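# Stand bottle on bench, keep shelf level with jars

## Task

Put the bottle upright on the bench, away from the rack, and leave the shelf resting level on all four of its pins with its jars still upright on it.

## Robot and tools

Robot: two seven-joint arms, left_arm and right_arm, each ending in a two-finger parallel gripper. Base poses in the scene frame: left_arm at (+0.020, +0.280, 0) m, quat_wxyz (+1.000, 0, 0, +0.001); right_arm at (+0.008, -0.385, 0) m, quat_wxyz (+1.000, 0, 0, -0.003). A two-camera stand is fixed to the floor behind them.

Frames: the scene frame has its origin at table-top height, halfway between the nominal bases, +x pointing out over the table, +z up, and left_arm on the +y side (this is not the same as left or right in an image). Reported positions (m), orientations (quat_wxyz), velocities (m/s, rad/s) and Hand targets are in the scene frame and can be off by a few cm, more at long reach. Offsets you send are along each gripper's own Hand-target axes: fingers point along its +z, and open and close along its y. end_effector_position is the spot between the pads when closed, about 2 cm short of the fingertips; closing pushes the tips about 10 mm further along +z, mostly while the pads are more than 40 mm apart.

Row layout (shared by execute_actions and move): one list of 14 numbers in [-1, 1] covering both arms, even if only one moves: left dx, dy, dz, rx, ry, rz, opening, then right dx, dy, dz, rx, ry, rz, opening. The six pose numbers are an offset, not a pose, measured from that arm's Hand target at the moment the action or move begins; 1.0 = 0.6 m or 180 degrees; rx, ry, rz form one rotation vector. Opening is absolute: +1 fully open (0.084 m), -1 closed. Sending six zeros re-commands the current Hand target. The opening is always a command, so 0 means half open; to leave a gripper unchanged, resend its current value (see Tool commands).

execute_actions(actions, cameras): actions is a list of actions; each action is up to 15 rows, one row per 1/30 s control step; a short action repeats its final row to fill 15 steps. Every row in an action counts from that action's start pose, but the next action starts from the new Hand target, so repeating an offset moves further. cameras: list of names, ["all"], [] for none, or null/omitted (all when actions is empty, otherwise none). An empty actions list just reports the state with images.

move(target, speed, blend, opening_speed, blocking, cameras): target is one 14-number row or up to 15 rows, all offsets from the same starting Hand targets, followed in straight lines with no obstacle avoidance. speed: m/s, 0.002 to 1, default 0.25 (rotation up to twice that in rad/s), one value or one per target. blend: metres by which corners are rounded; 0 (default) halts at each target. opening_speed: rate of opening change per second on the -1..1 scale, at least 0.2. The first target's openings start at once; later ones apply after arrival when everything is at rest. The whole move runs at most 10 s. blocking=false returns after about 0.5 s while the move carries on. Faster moves hit harder and drift more from the path. The result adds a move: line with the ending (done = at rest within 3 mm and 2 degrees; off_target, moving, held, fault) and limits (paced = pose was clipped; held = steps withheld). Neither done nor off_target tells you about contact.

wait(seconds 0 to 10): arms keep their last command; returns early if a running move ends. stop(): brakes a running move, needing some distance. zoom_image(camera, region): region [x0, y0, x1, y1] in pixels of that camera's newest image, at most 504 by 504. clear_fault(arm): only after a result has reported a torque fault on that arm. finished_scene(scene): give the current scene's number (1 here); irreversible, so only call it when the bottle and shelf are settled correctly.

Results: Hand target (last commanded pose after clipping; next offsets start here), end_effector_position/quat and velocities, Joint positions (last value = finger opening in m), grip_measured (opening on the -1..1 scale), Joint torques (whole drive output, noisy and offset; positive toward larger joint angle), Tool commands, and for execute_actions a few per-step positions. Velocities are dropped when joints are still (within noise). Cameras: cam_head_left, cam_head_right, cam_high, cam_low, cam_left_wrist, cam_right_wrist, each 672x504.

Control details: each step the command is clipped to within 70 mm and 16 degrees of the measured gripper pose, so one action may fall short; a gripper may also rest short of its Hand target, and waiting does not fix that, so send the remaining distance. To end a push, command the target back behind the gripper. A clearance check blocks commands bringing the arms too close, but not always.

Gripping: to hold, command an opening well below grip_measured; lower squeezes harder, up to about 24 N per pad on parts up to about 6 cm wide. Fast closing squeezes harder.

Avoid: dropping the bottle or jars, letting go of something still moving, striking the rack, shelf, table or each other, and anything leaving the table (that fails the task). Never close a gripper on the other arm's fingers. Contact torque limits (N m): waist 42.3, shoulder 42.4, upper arm roll 27, elbow 27, forearm roll 16.7, wrist pitch 8.46, wrist roll 8.6; held weight counts. Exceeding one, or a motor pinned at its torque limit for 1 s, causes a torque fault that stops the arm until clear_fault. Holding loads, stretched arms, or pushing at unreachable poses heats motors: MOTOR HOT at 65 °C, brakes for 30 to 60 s at 80 °C. Joint ranges (rad): waist and rolls -6.283 to 6.283, shoulder -2.059 to 2.094, elbow -0.192 to 3.927 (straight at 2.742), wrist pitch -1.693 to 3.142. Large gripper turns can swing the elbow.

Each tool is called after "Request:" as a command line: name --argument value for each argument, lists and objects as JSON in quotes; but a table of rows of numbers goes row by row, as --pt "numbers of a row", without its own name.

## Session

Request:
execute_actions --actions '[]'

Scene clock: 0.00 s.
left_arm: end_effector_position=(+0.7527, +0.4040, +0.1514) grip_measured=+1.00 end_effector_quat_wxyz=(-0.204, +0.891, +0.048, +0.402) | right_arm: end_effector_position=(+0.6842, -0.1704, +0.3759) grip_measured=+1.00 end_effector_quat_wxyz=(-0.316, +0.848, +0.314, +0.289)
Joint positions: left_arm=[-0.322 0.759 0.666 1.496 1.026 -0.023 -1.151 0.084] | right_arm=[0.127 0.482 -0.027 1.892 0.891 1.099 -0.907 0.084]
Joint velocities: within noise
Joint torques (N m): no reading
Hand target: left_arm +0.7527, +0.4040, +0.1514; -0.204, +0.891, +0.048, +0.402 | right_arm +0.6842, -0.1704, +0.3759; -0.316, +0.848, +0.314, +0.289
Tool commands: left_gripper/opening=+1.0 right_gripper/opening=+1.0

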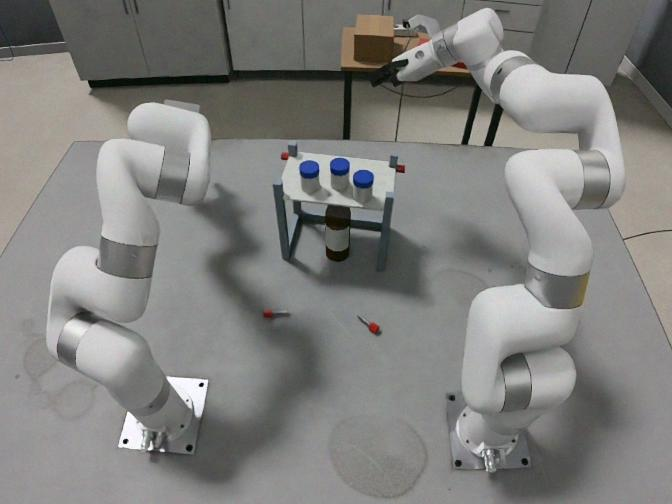

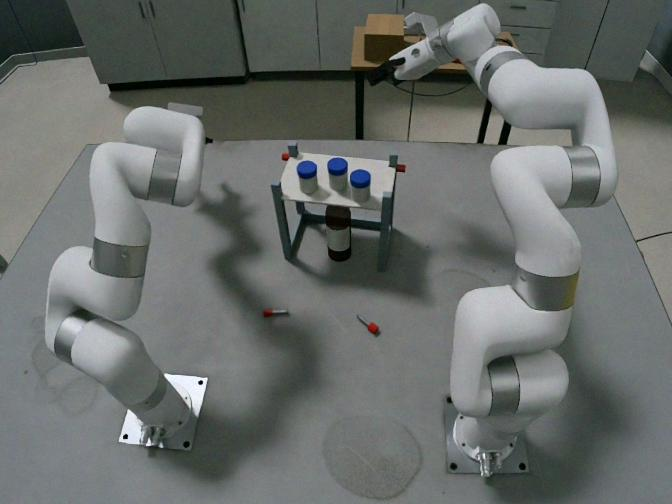

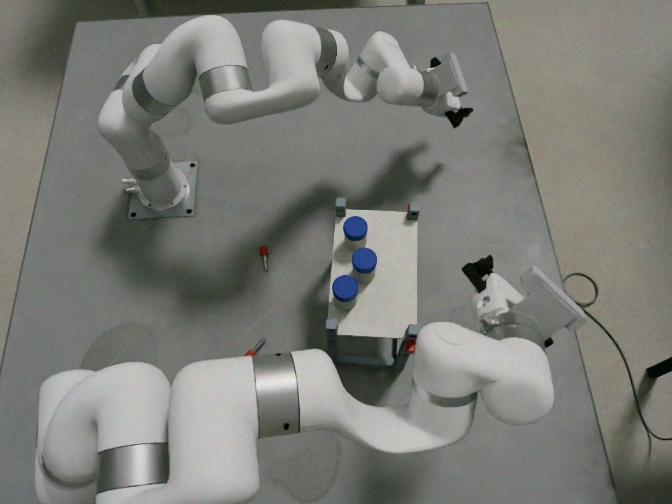

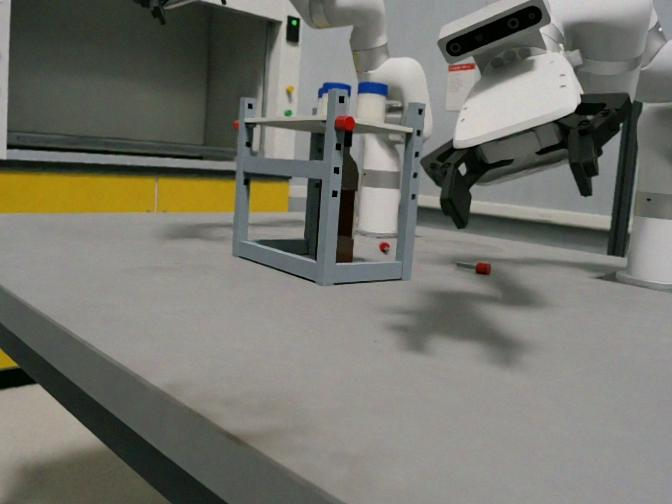

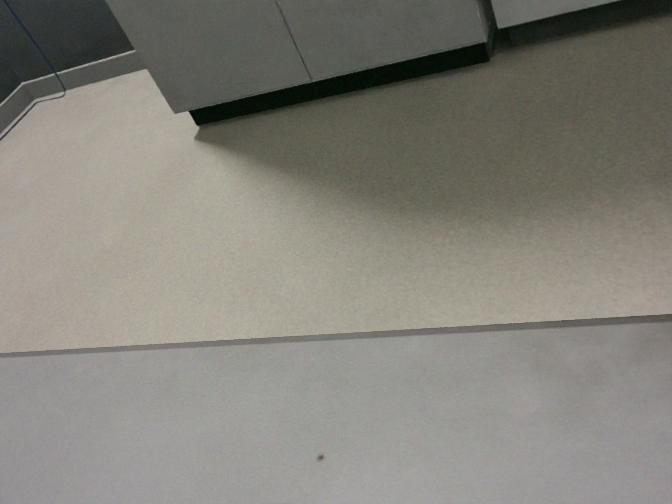

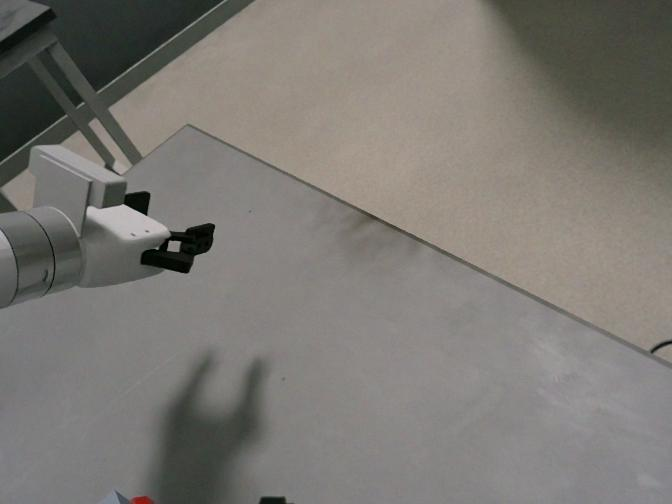

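Request:
zoom_image --camera "cam_head_left" --region '[240, 130, 440, 350]'

Request:
zoom_image --camera "cam_low" --region '[220, 60, 520, 300]'

Request:
zoom_image --camera "cam_high" --region '[230, 180, 450, 380]'

Request:
zoom_image --camera "cam_head_right" --region '[240, 130, 440, 350]'

Scaled by 2.291 from the camera's 672x504 image, which has a finer 960x720 frame.

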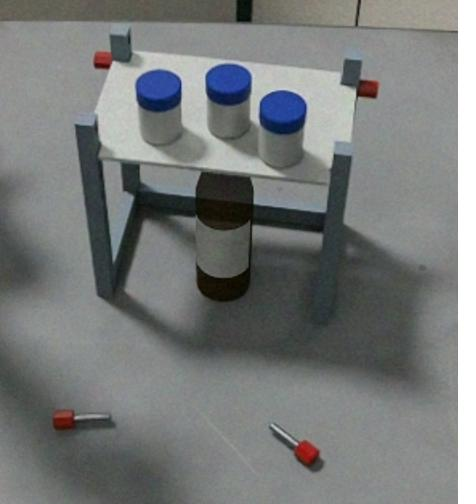

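Scaled by 1.680 from the camera's 672x504 image, which has a finer 960x720 frame.

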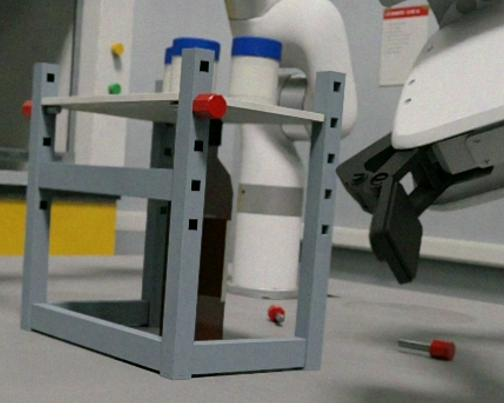

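Scaled by 2.291 from the camera's 672x504 image, which has a finer 960x720 frame.

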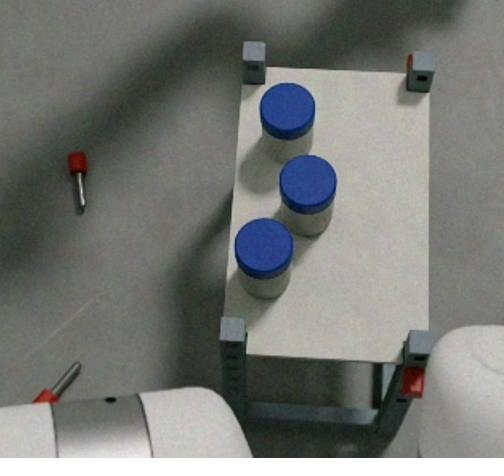

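Scaled by 2.291 from the camera's 672x504 image, which has a finer 960x720 frame.

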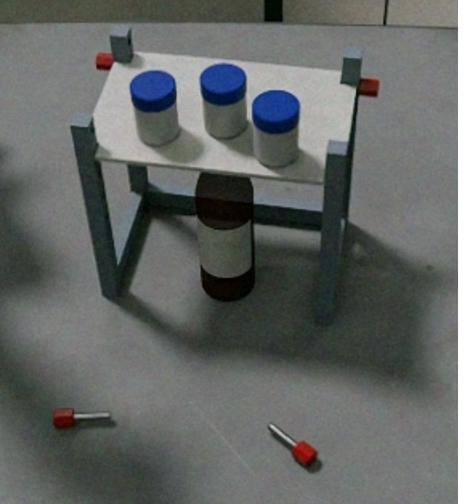

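Request:
zoom_image --camera "cam_low" --region '[360, 90, 440, 150]'

Request:
zoom_image --camera "cam_low" --region '[220, 80, 360, 185]'

Request:
zoom_image --camera "cam_high" --region '[220, 230, 360, 370]'

Scaled by 6.300 from the camera's 672x504 image, which has a finer 960x720 frame.

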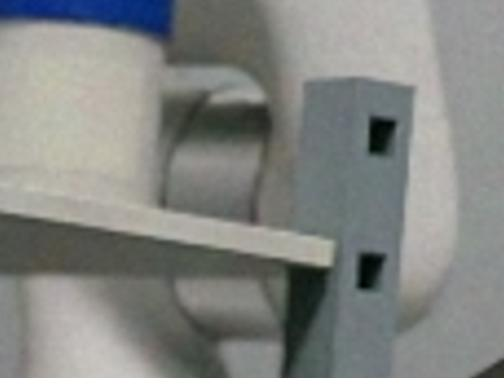

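Scaled by 3.600 from the camera's 672x504 image, which has a finer 960x720 frame.

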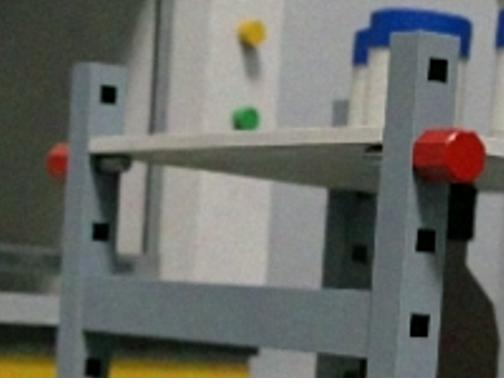

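Scaled by 3.600 from the camera's 672x504 image, which has a finer 960x720 frame.

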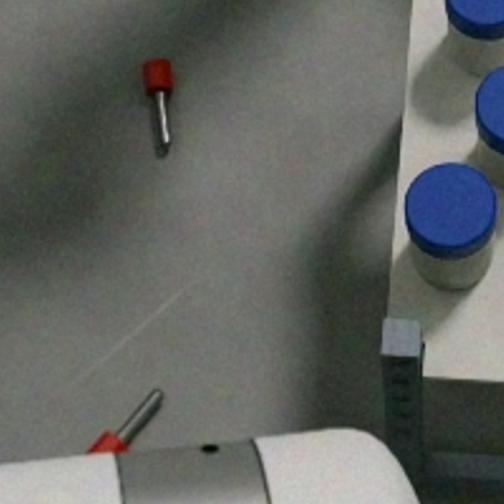

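Request:
move --pt "-0.0453 -0.2827 -0.4590 0.1007 -0.3084 -0.4289 1 0 0 0 0 0 0 1" --pt "-0.1993 0.0717 -0.8442 0.1007 -0.3084 -0.4289 1 0 0 0 0 0 0 1" --blend '[0.05,0]' --speed 0.4 --cameras '["all"]'

Scene clock: 176.50 s.
left_arm: end_effector_position=(+0.3304, +0.1701, +0.3503) grip_measured=+1.00 end_effector_quat_wxyz=(+0.000, +0.707, +0.708, -0.001) | right_arm: end_effector_position=(+0.6842, -0.1704, +0.3759) grip_measured=+1.00 end_effector_quat_wxyz=(-0.316, +0.848, +0.314, +0.289)
Joint positions: left_arm=[-0.45 -0.5 0.08 1 0.037 1.499 -1.953 0.084] | right_arm=[0.127 0.482 -0.027 1.892 0.891 1.099 -0.907 0.084]
Joint torques (N m): left_arm=[-1.94 -11.58 -1.23 13 -0.47 -2.44 -0.65] | right_arm=[-0.38 -20.61 0.11 18.68 0.97 -1.87 0.04]
Hand target: left_arm +0.3304, +0.1700, +0.3503; +0.000, +0.707, +0.708, -0.001 | right_arm +0.6842, -0.1704, +0.3759; -0.316, +0.848, +0.314, +0.289
Off the commanded pose: left_arm 0.000 m, 0 deg | right_arm 0.000 m, 0 deg.
move: done; limits=paced

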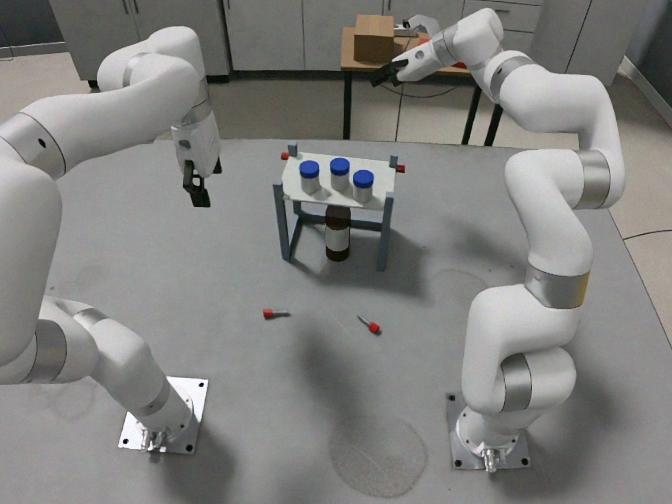

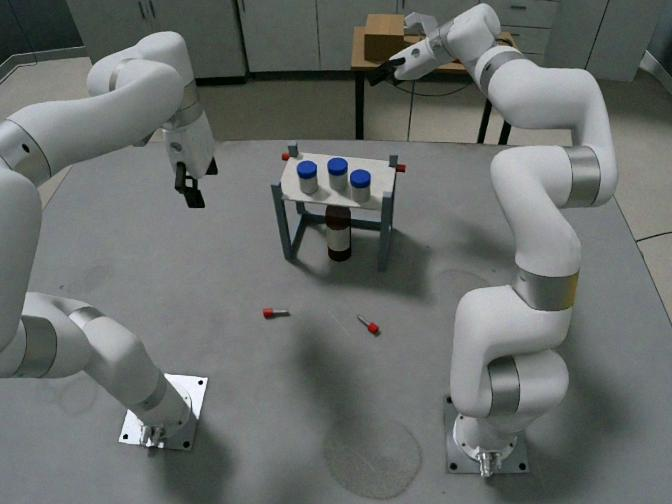

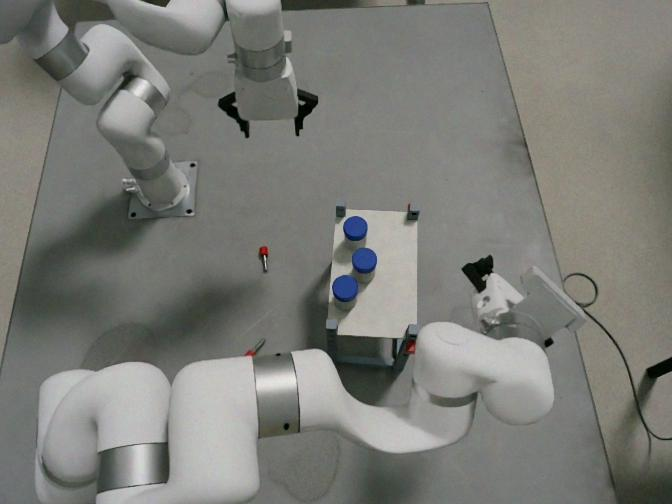

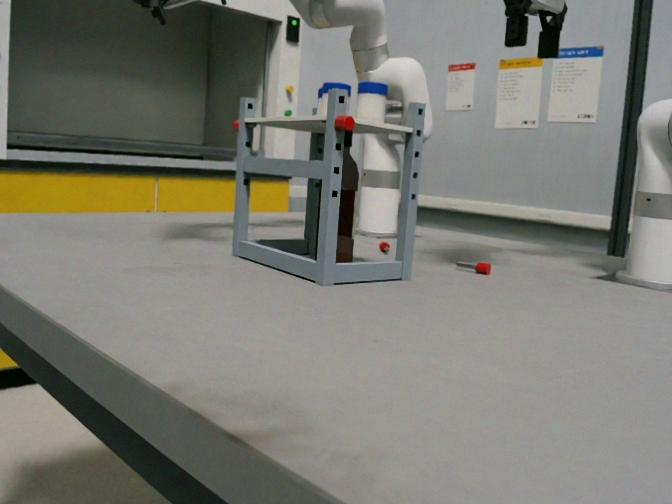

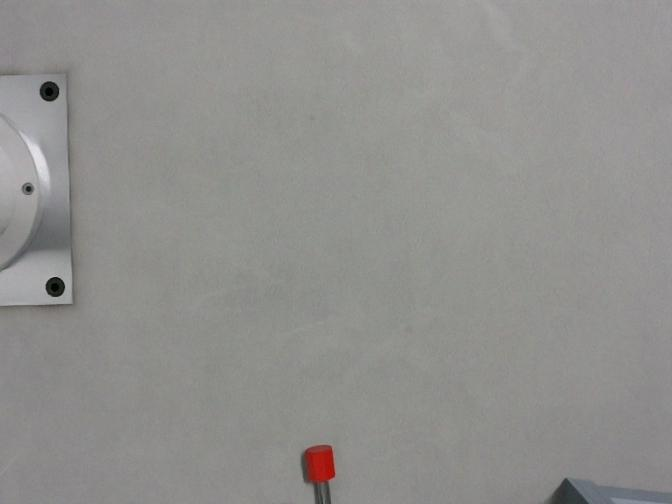

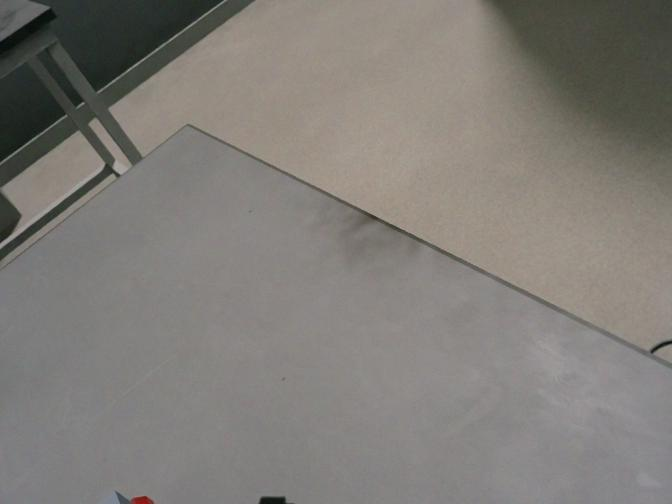

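Request:
move --target '[-0.1667,0,0,0,0,0,1,0,0,0,0,0,0,1]' --cameras '["cam_left_wrist"]'

Request:
move --target '[0,0,0.1667,0,0,0,1,0,0,0,0,0,0,1]' --cameras '["cam_left_wrist","cam_high","cam_head_left","cam_low"]'

Scene clock: 196.77 s.
left_arm: end_effector_position=(+0.3305, +0.0700, +0.3504) grip_measured=+1.00 end_effector_quat_wxyz=(+0.000, +0.707, +0.708, -0.001) | right_arm: end_effector_position=(+0.6842, -0.1704, +0.3759) grip_measured=+1.00 end_effector_quat_wxyz=(-0.316, +0.848, +0.314, +0.289)
Joint positions: left_arm=[-0.521 -0.346 -0.06 1.122 -0.022 1.467 -2.146 0.084] | right_arm=[0.127 0.482 -0.027 1.892 0.891 1.099 -0.907 0.084]
Joint torques (N m): left_arm=[-1.89 -11.05 -0.24 13.05 0.71 -0.68 -0.61] | right_arm=[0.1 -20.44 0.14 18.58 0.82 -2.1 -0.03]
Hand target: left_arm +0.3305, +0.0700, +0.3504; +0.000, +0.707, +0.708, -0.001 | right_arm +0.6842, -0.1704, +0.3759; -0.316, +0.848, +0.314, +0.289
Off the commanded pose: left_arm 0.000 m, 0 deg | right_arm 0.000 m, 0 deg.
move: done
Images, in order (width x height): cam_left_wrist 672x504.

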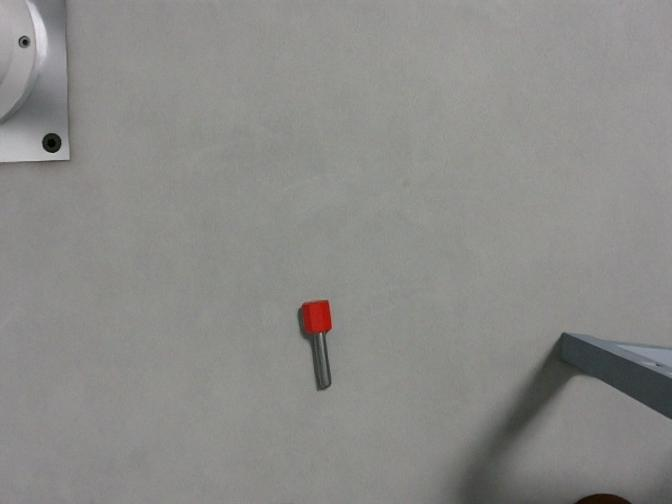

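Scene clock: 197.80 s.
left_arm: end_effector_position=(+0.3304, +0.0699, +0.2504) grip_measured=+1.00 end_effector_quat_wxyz=(+0.000, +0.707, +0.708, -0.001) | right_arm: end_effector_position=(+0.6842, -0.1704, +0.3759) grip_measured=+1.00 end_effector_quat_wxyz=(-0.316, +0.848, +0.314, +0.289)
Joint positions: left_arm=[-0.523 -0.337 -0.065 0.843 -0.025 1.18 -2.146 0.084] | right_arm=[0.127 0.482 -0.027 1.892 0.891 1.099 -0.907 0.084]
Joint torques (N m): left_arm=[-1.84 -11.04 -0.47 11.61 -0.21 -2.4 -0.3] | right_arm=[0.02 -20.46 0.2 18.64 1.04 -1.92 0.06]
Hand target: left_arm +0.3304, +0.0699, +0.2504; +0.000, +0.707, +0.708, -0.001 | right_arm +0.6842, -0.1704, +0.3759; -0.316, +0.848, +0.314, +0.289
Off the commanded pose: left_arm 0.000 m, 0 deg | right_arm 0.000 m, 0 deg.
move: done
Images, in order (width x height): cam_head_left 672x504, cam_high 672x504, cam_low 672x504, cam_left_wrist 672x504.

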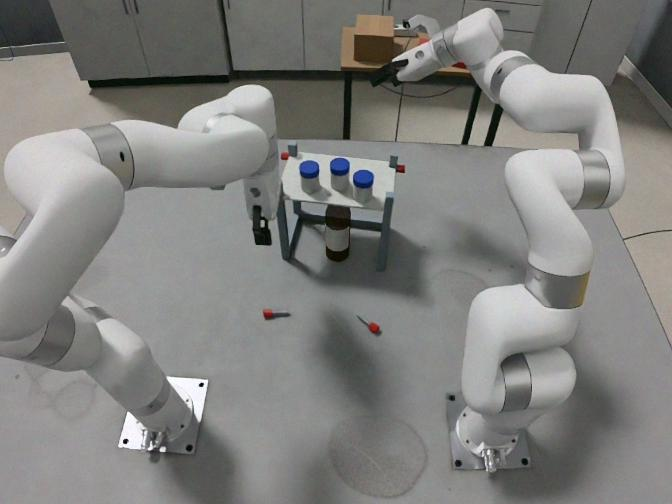

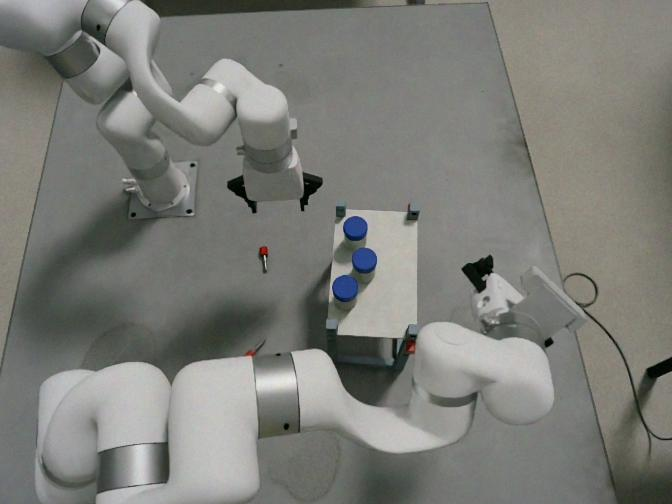

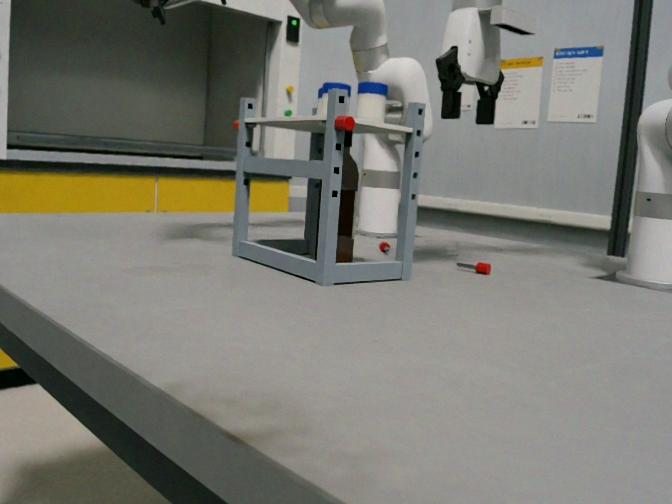

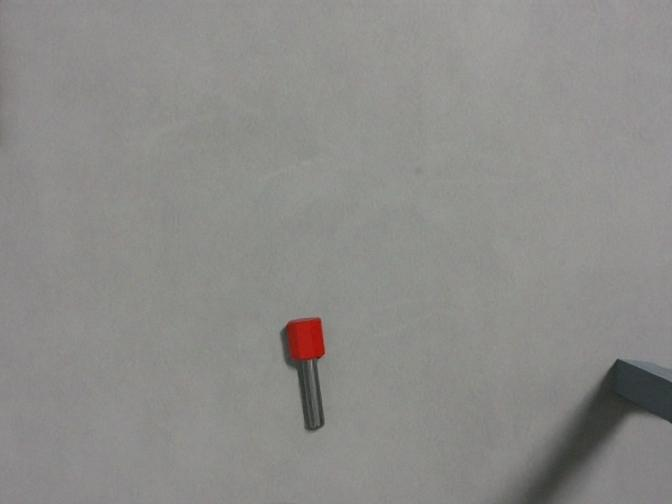

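Request:
move --target '[0.025,-0.05,0.25,0,0,0,1,0,0,0,0,0,0,1]' --cameras '["cam_left_wrist","cam_high","cam_head_left","cam_head_right","cam_low"]'

Request:
zoom_image --camera "cam_high" --region '[190, 180, 350, 300]'

Request:
zoom_image --camera "cam_low" --region '[400, 160, 560, 280]'

Scene clock: 247.40 s.
left_arm: end_effector_position=(+0.3002, +0.0847, +0.1004) grip_measured=+1.00 end_effector_quat_wxyz=(+0.000, +0.707, +0.708, -0.001) | right_arm: end_effector_position=(+0.6842, -0.1704, +0.3759) grip_measured=+1.00 end_effector_quat_wxyz=(-0.316, +0.848, +0.314, +0.289)
Joint positions: left_arm=[-0.531 -0.225 -0.081 0.475 -0.03 0.699 -2.158 0.084] | right_arm=[0.127 0.482 -0.027 1.892 0.891 1.099 -0.907 0.084]
Joint torques (N m): left_arm=[2.23 -11.54 -0.27 11.47 0.42 -2.51 -0.64] | right_arm=[0.01 -20.67 0.17 18.7 0.9 -1.97 0.08]
Hand target: left_arm +0.3002, +0.0847, +0.1004; +0.000, +0.707, +0.708, -0.001 | right_arm +0.6842, -0.1704, +0.3759; -0.316, +0.848, +0.314, +0.289
Off the commanded pose: left_arm 0.000 m, 0 deg | right_arm 0.000 m, 0 deg.
move: done
Images, in order (width x height): cam_head_left 672x504, cam_head_right 672x504, cam_high 672x504, cam_low 672x504, cam_left_wrist 672x504.

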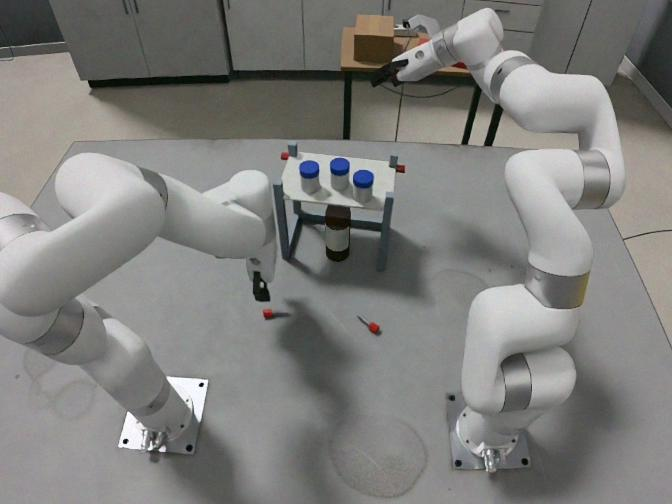

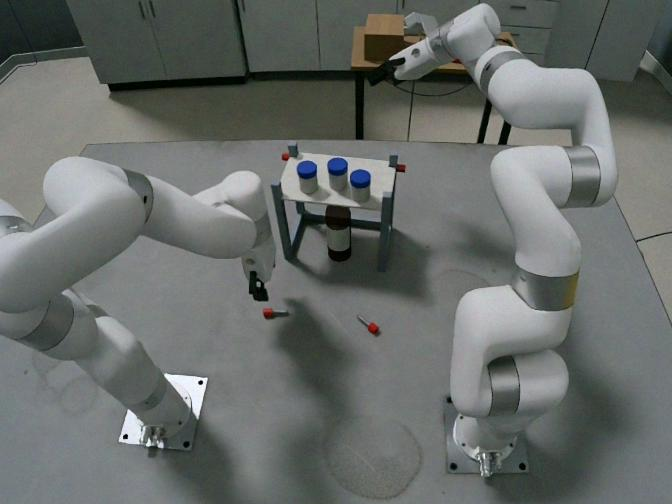

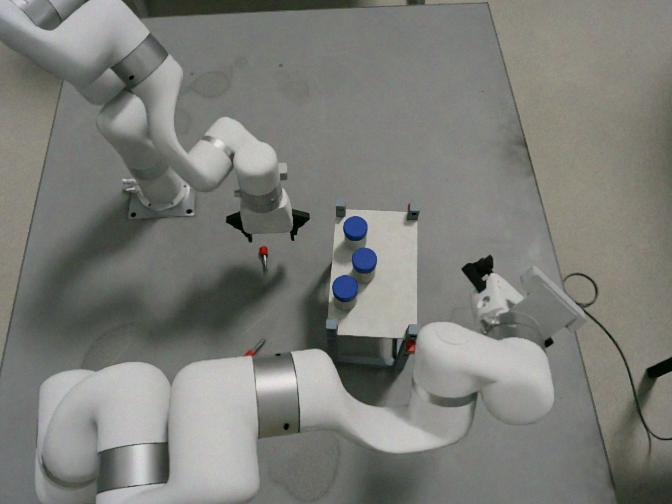

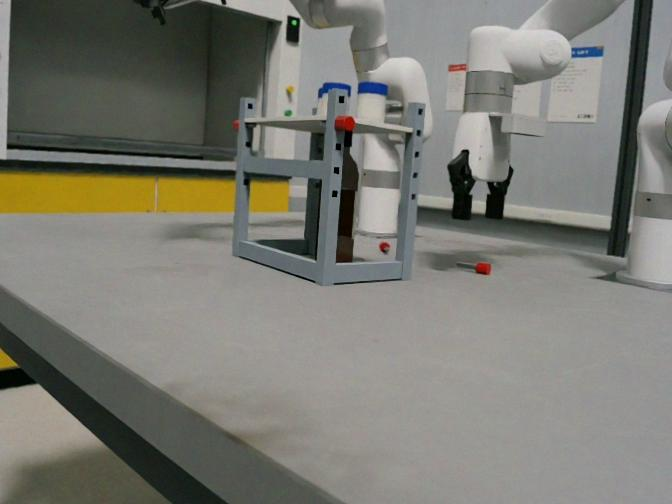

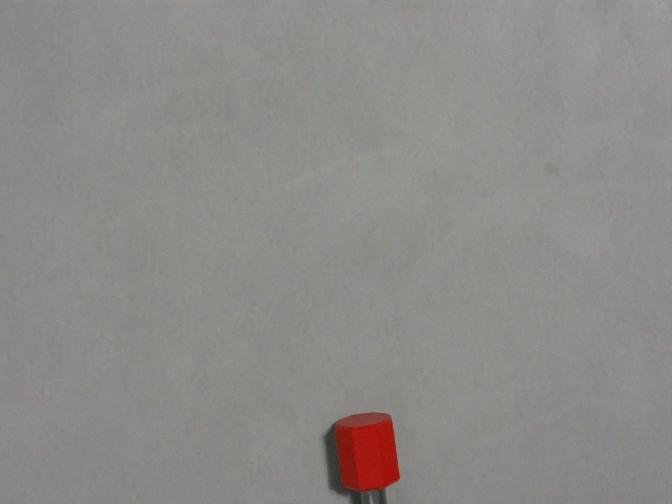

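Scaled by 3.150 from the camera's 672x504 image, which has a finer 960x720 frame.

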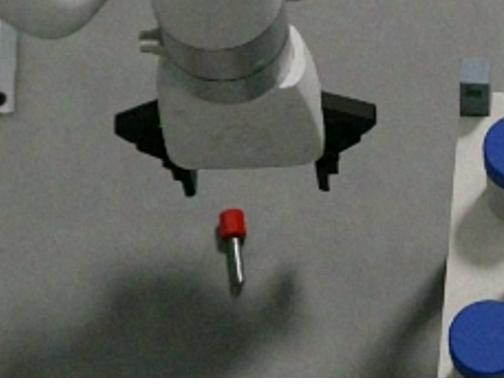

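Scaled by 3.150 from the camera's 672x504 image, which has a finer 960x720 frame.

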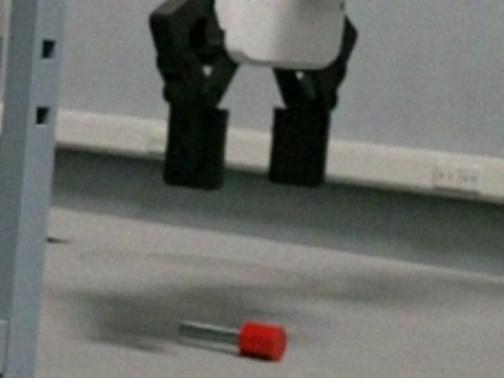

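Request:
move --target '[0.0125,-0.0417,0.0833,0,0,0,1,0,0,0,0,0,0,1]' --cameras '["cam_high","cam_head_left","cam_low"]'

Request:
zoom_image --camera "cam_high" --region '[200, 190, 330, 290]'

Request:
zoom_image --camera "cam_low" --region '[420, 190, 540, 290]'

Request:
zoom_image --camera "cam_head_left" --region '[220, 260, 320, 340]'

Scene clock: 300.47 s.
left_arm: end_effector_position=(+0.2752, +0.0921, +0.0505) grip_measured=+1.00 end_effector_quat_wxyz=(+0.000, +0.707, +0.708, -0.001) | right_arm: end_effector_position=(+0.6842, -0.1704, +0.3759) grip_measured=+1.00 end_effector_quat_wxyz=(-0.316, +0.848, +0.314, +0.289)
Joint positions: left_arm=[-0.543 -0.152 -0.1 0.353 -0.034 0.504 -2.182 0.084] | right_arm=[0.127 0.482 -0.027 1.892 0.891 1.099 -0.907 0.084]
Joint torques (N m): left_arm=[-0.73 -10.76 -0.64 8.41 0.28 -2.52 -0.65] | right_arm=[-0.16 -20.81 0.15 18.69 0.81 -1.98 -0.03]
Hand target: left_arm +0.2752, +0.0921, +0.0505; +0.000, +0.707, +0.708, -0.001 | right_arm +0.6842, -0.1704, +0.3759; -0.316, +0.848, +0.314, +0.289
Off the commanded pose: left_arm 0.000 m, 0 deg | right_arm 0.000 m, 0 deg.
move: done
Images, in order (width x height): cam_head_left 672x504, cam_high 672x504, cam_low 672x504.

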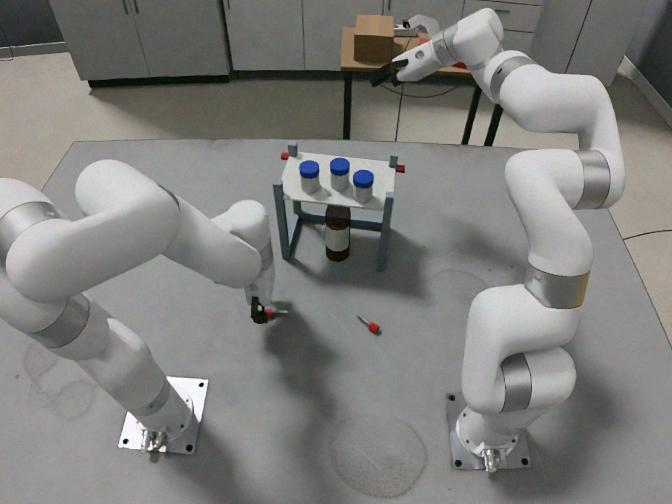

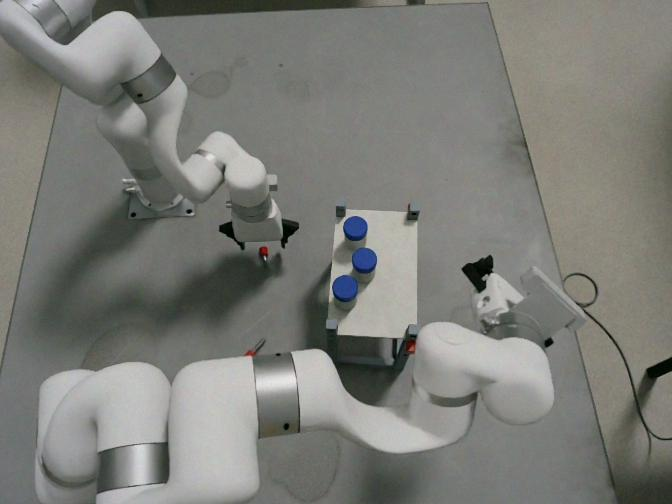

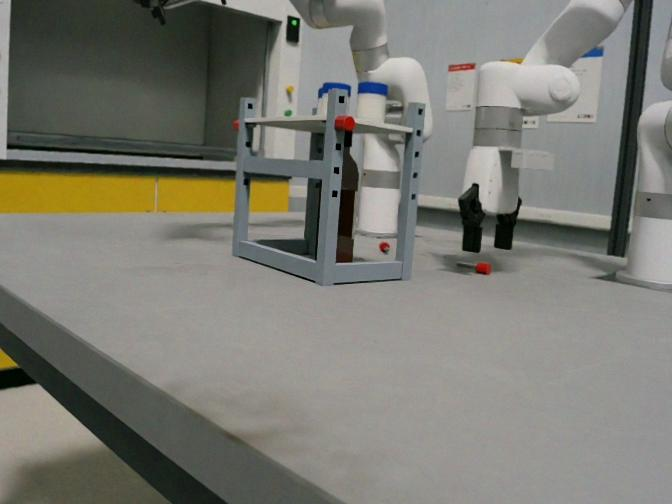

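Scaled by 3.877 from the camera's 672x504 image, which has a finer 960x720 frame.

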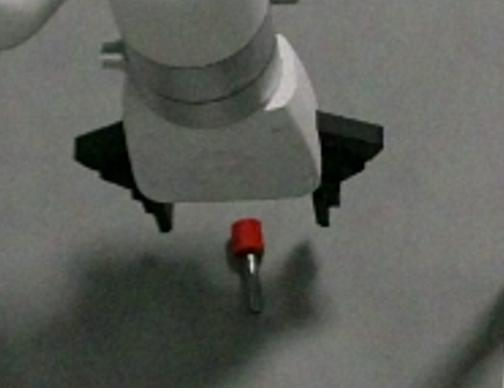

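Scaled by 4.200 from the camera's 672x504 image, which has a finer 960x720 frame.

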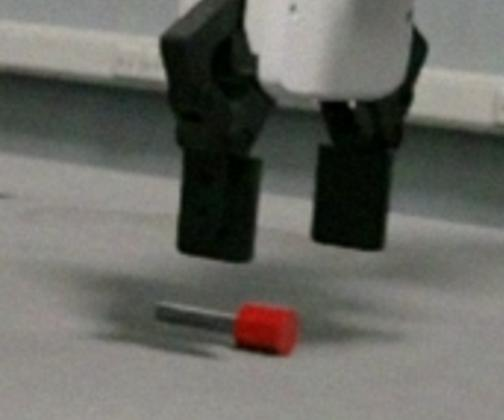

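Scaled by 5.040 from the camera's 672x504 image, which has a finer 960x720 frame.

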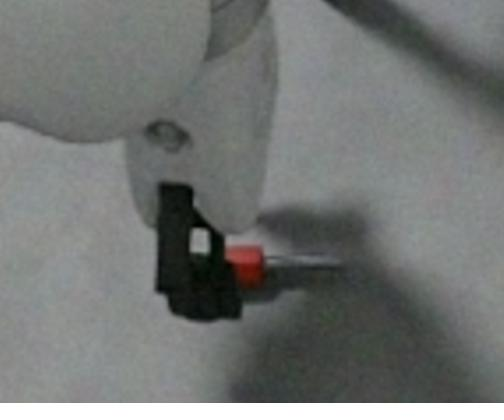

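Request:
move --pt "-0.010 0 0.0392 0 0 0 1 0 0 0 0 0 0 1" --pt "-0.010 0 0.0392 0 0 0 -0.9 0 0 0 0 0 0 1" --speed 0.12 --opening_speed 1.5 --cameras '["cam_high","cam_head_left","cam_low"]'

Request:
zoom_image --camera "cam_high" --region '[200, 190, 330, 290]'

Request:
zoom_image --camera "cam_low" --region '[420, 190, 540, 290]'

Scene clock: 342.63 s.
left_arm: end_effector_position=(+0.2752, +0.0861, +0.0269) grip_measured=-0.60 end_effector_quat_wxyz=(+0.000, +0.707, +0.708, -0.001) | right_arm: end_effector_position=(+0.6842, -0.1704, +0.3759) grip_measured=+1.00 end_effector_quat_wxyz=(-0.316, +0.848, +0.314, +0.289)
Joint positions: left_arm=[-0.544 -0.05 -0.11 0.357 -0.017 0.407 -2.209 0.018] | right_arm=[0.127 0.482 -0.027 1.892 0.891 1.099 -0.907 0.084]
Joint torques (N m): left_arm=[1.19 -12.63 0.29 8.49 0.27 -2.18 -0.53] | right_arm=[-0.14 -20.75 0.2 18.79 0.81 -1.97 -0.02]
Hand target: left_arm +0.2752, +0.0861, +0.0269; +0.000, +0.707, +0.708, -0.001 | right_arm +0.6842, -0.1704, +0.3759; -0.316, +0.848, +0.314, +0.289
Off the commanded pose: left_arm 0.000 m, 0 deg | right_arm 0.000 m, 0 deg.
move: done
Images, in order (width x height): cam_head_left 672x504, cam_high 672x504, cam_low 672x504.

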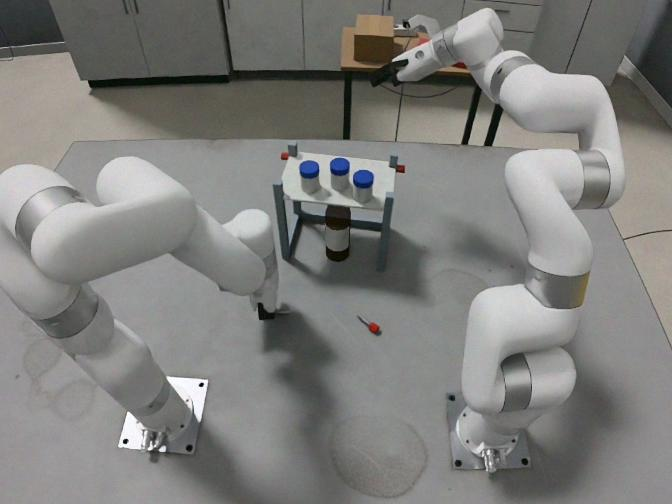

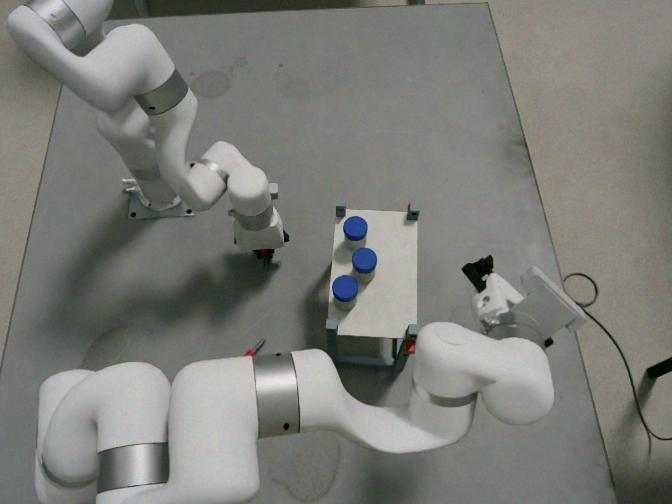

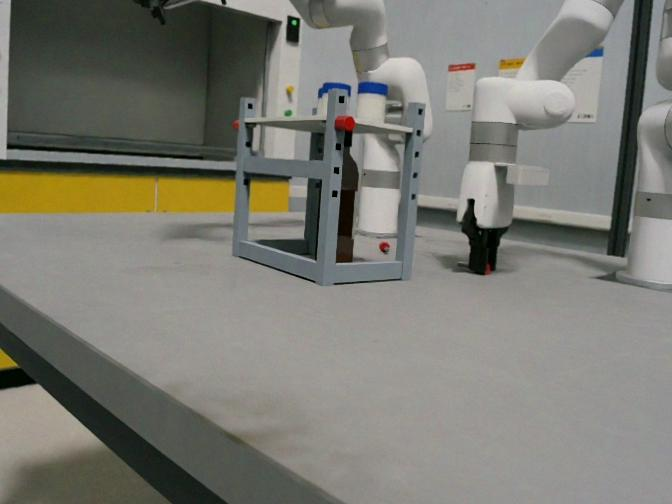

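Scaled by 3.877 from the camera's 672x504 image, which has a finer 960x720 frame.

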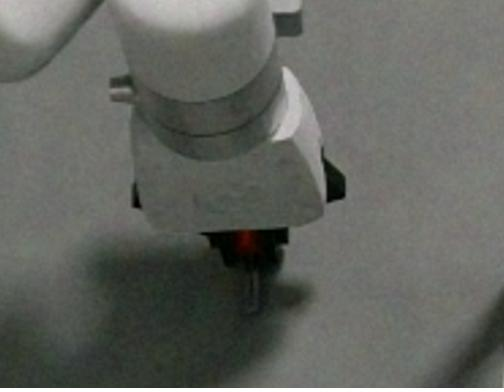

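Scaled by 4.200 from the camera's 672x504 image, which has a finer 960x720 frame.

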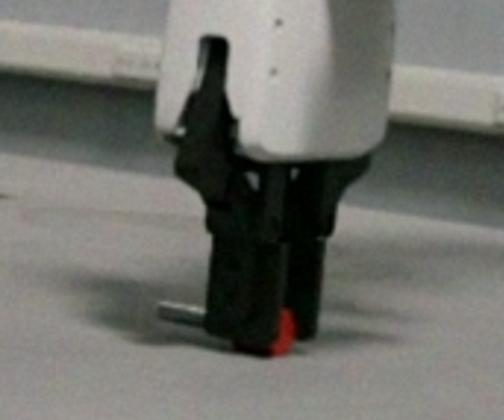

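Request:
move --pt "0 0 0 0 0 0 -0.3 0 0 0 0 0 0 1" --pt "0.0133 0 0 0 0 0 -0.3 0 0 0 0 0 0 1" --pt "0.0133 0 0 0 0 0 -0.9 0 0 0 0 0 0 1" --speed 0.12 --opening_speed 1.5 --cameras '["cam_low"]'

Request:
zoom_image --camera "cam_low" --region '[420, 190, 540, 290]'

Scene clock: 360.50 s.
left_arm: end_effector_position=(+0.2752, +0.0941, +0.0269) grip_measured=-0.60 end_effector_quat_wxyz=(+0.000, +0.707, +0.708, -0.001) | right_arm: end_effector_position=(+0.6842, -0.1704, +0.3759) grip_measured=+1.00 end_effector_quat_wxyz=(-0.316, +0.848, +0.314, +0.289)
Joint positions: left_arm=[-0.536 -0.064 -0.099 0.341 -0.02 0.405 -2.188 0.018] | right_arm=[0.127 0.482 -0.027 1.892 0.891 1.099 -0.907 0.084]
Joint torques (N m): left_arm=[2.17 -15.42 0.65 7.66 -0.34 -2.25 0.08] | right_arm=[0.01 -20.36 0.08 18.62 0.87 -1.99 -0.04]
Hand target: left_arm +0.2751, +0.0941, +0.0269; +0.000, +0.707, +0.708, -0.001 | right_arm +0.6842, -0.1704, +0.3759; -0.316, +0.848, +0.314, +0.289
Off the commanded pose: left_arm 0.000 m, 0 deg | right_arm 0.000 m, 0 deg.
move: done
Images, in order (width x height): cam_low 672x504.

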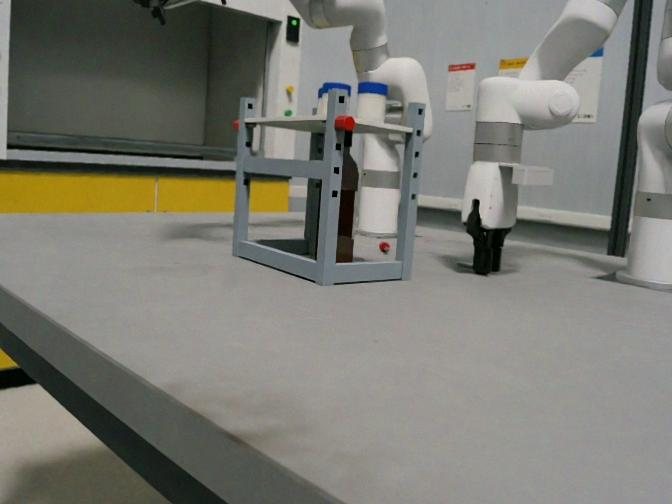

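Scaled by 4.200 from the camera's 672x504 image, which has a finer 960x720 frame.

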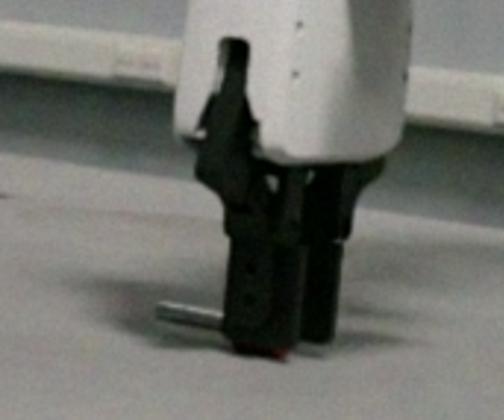

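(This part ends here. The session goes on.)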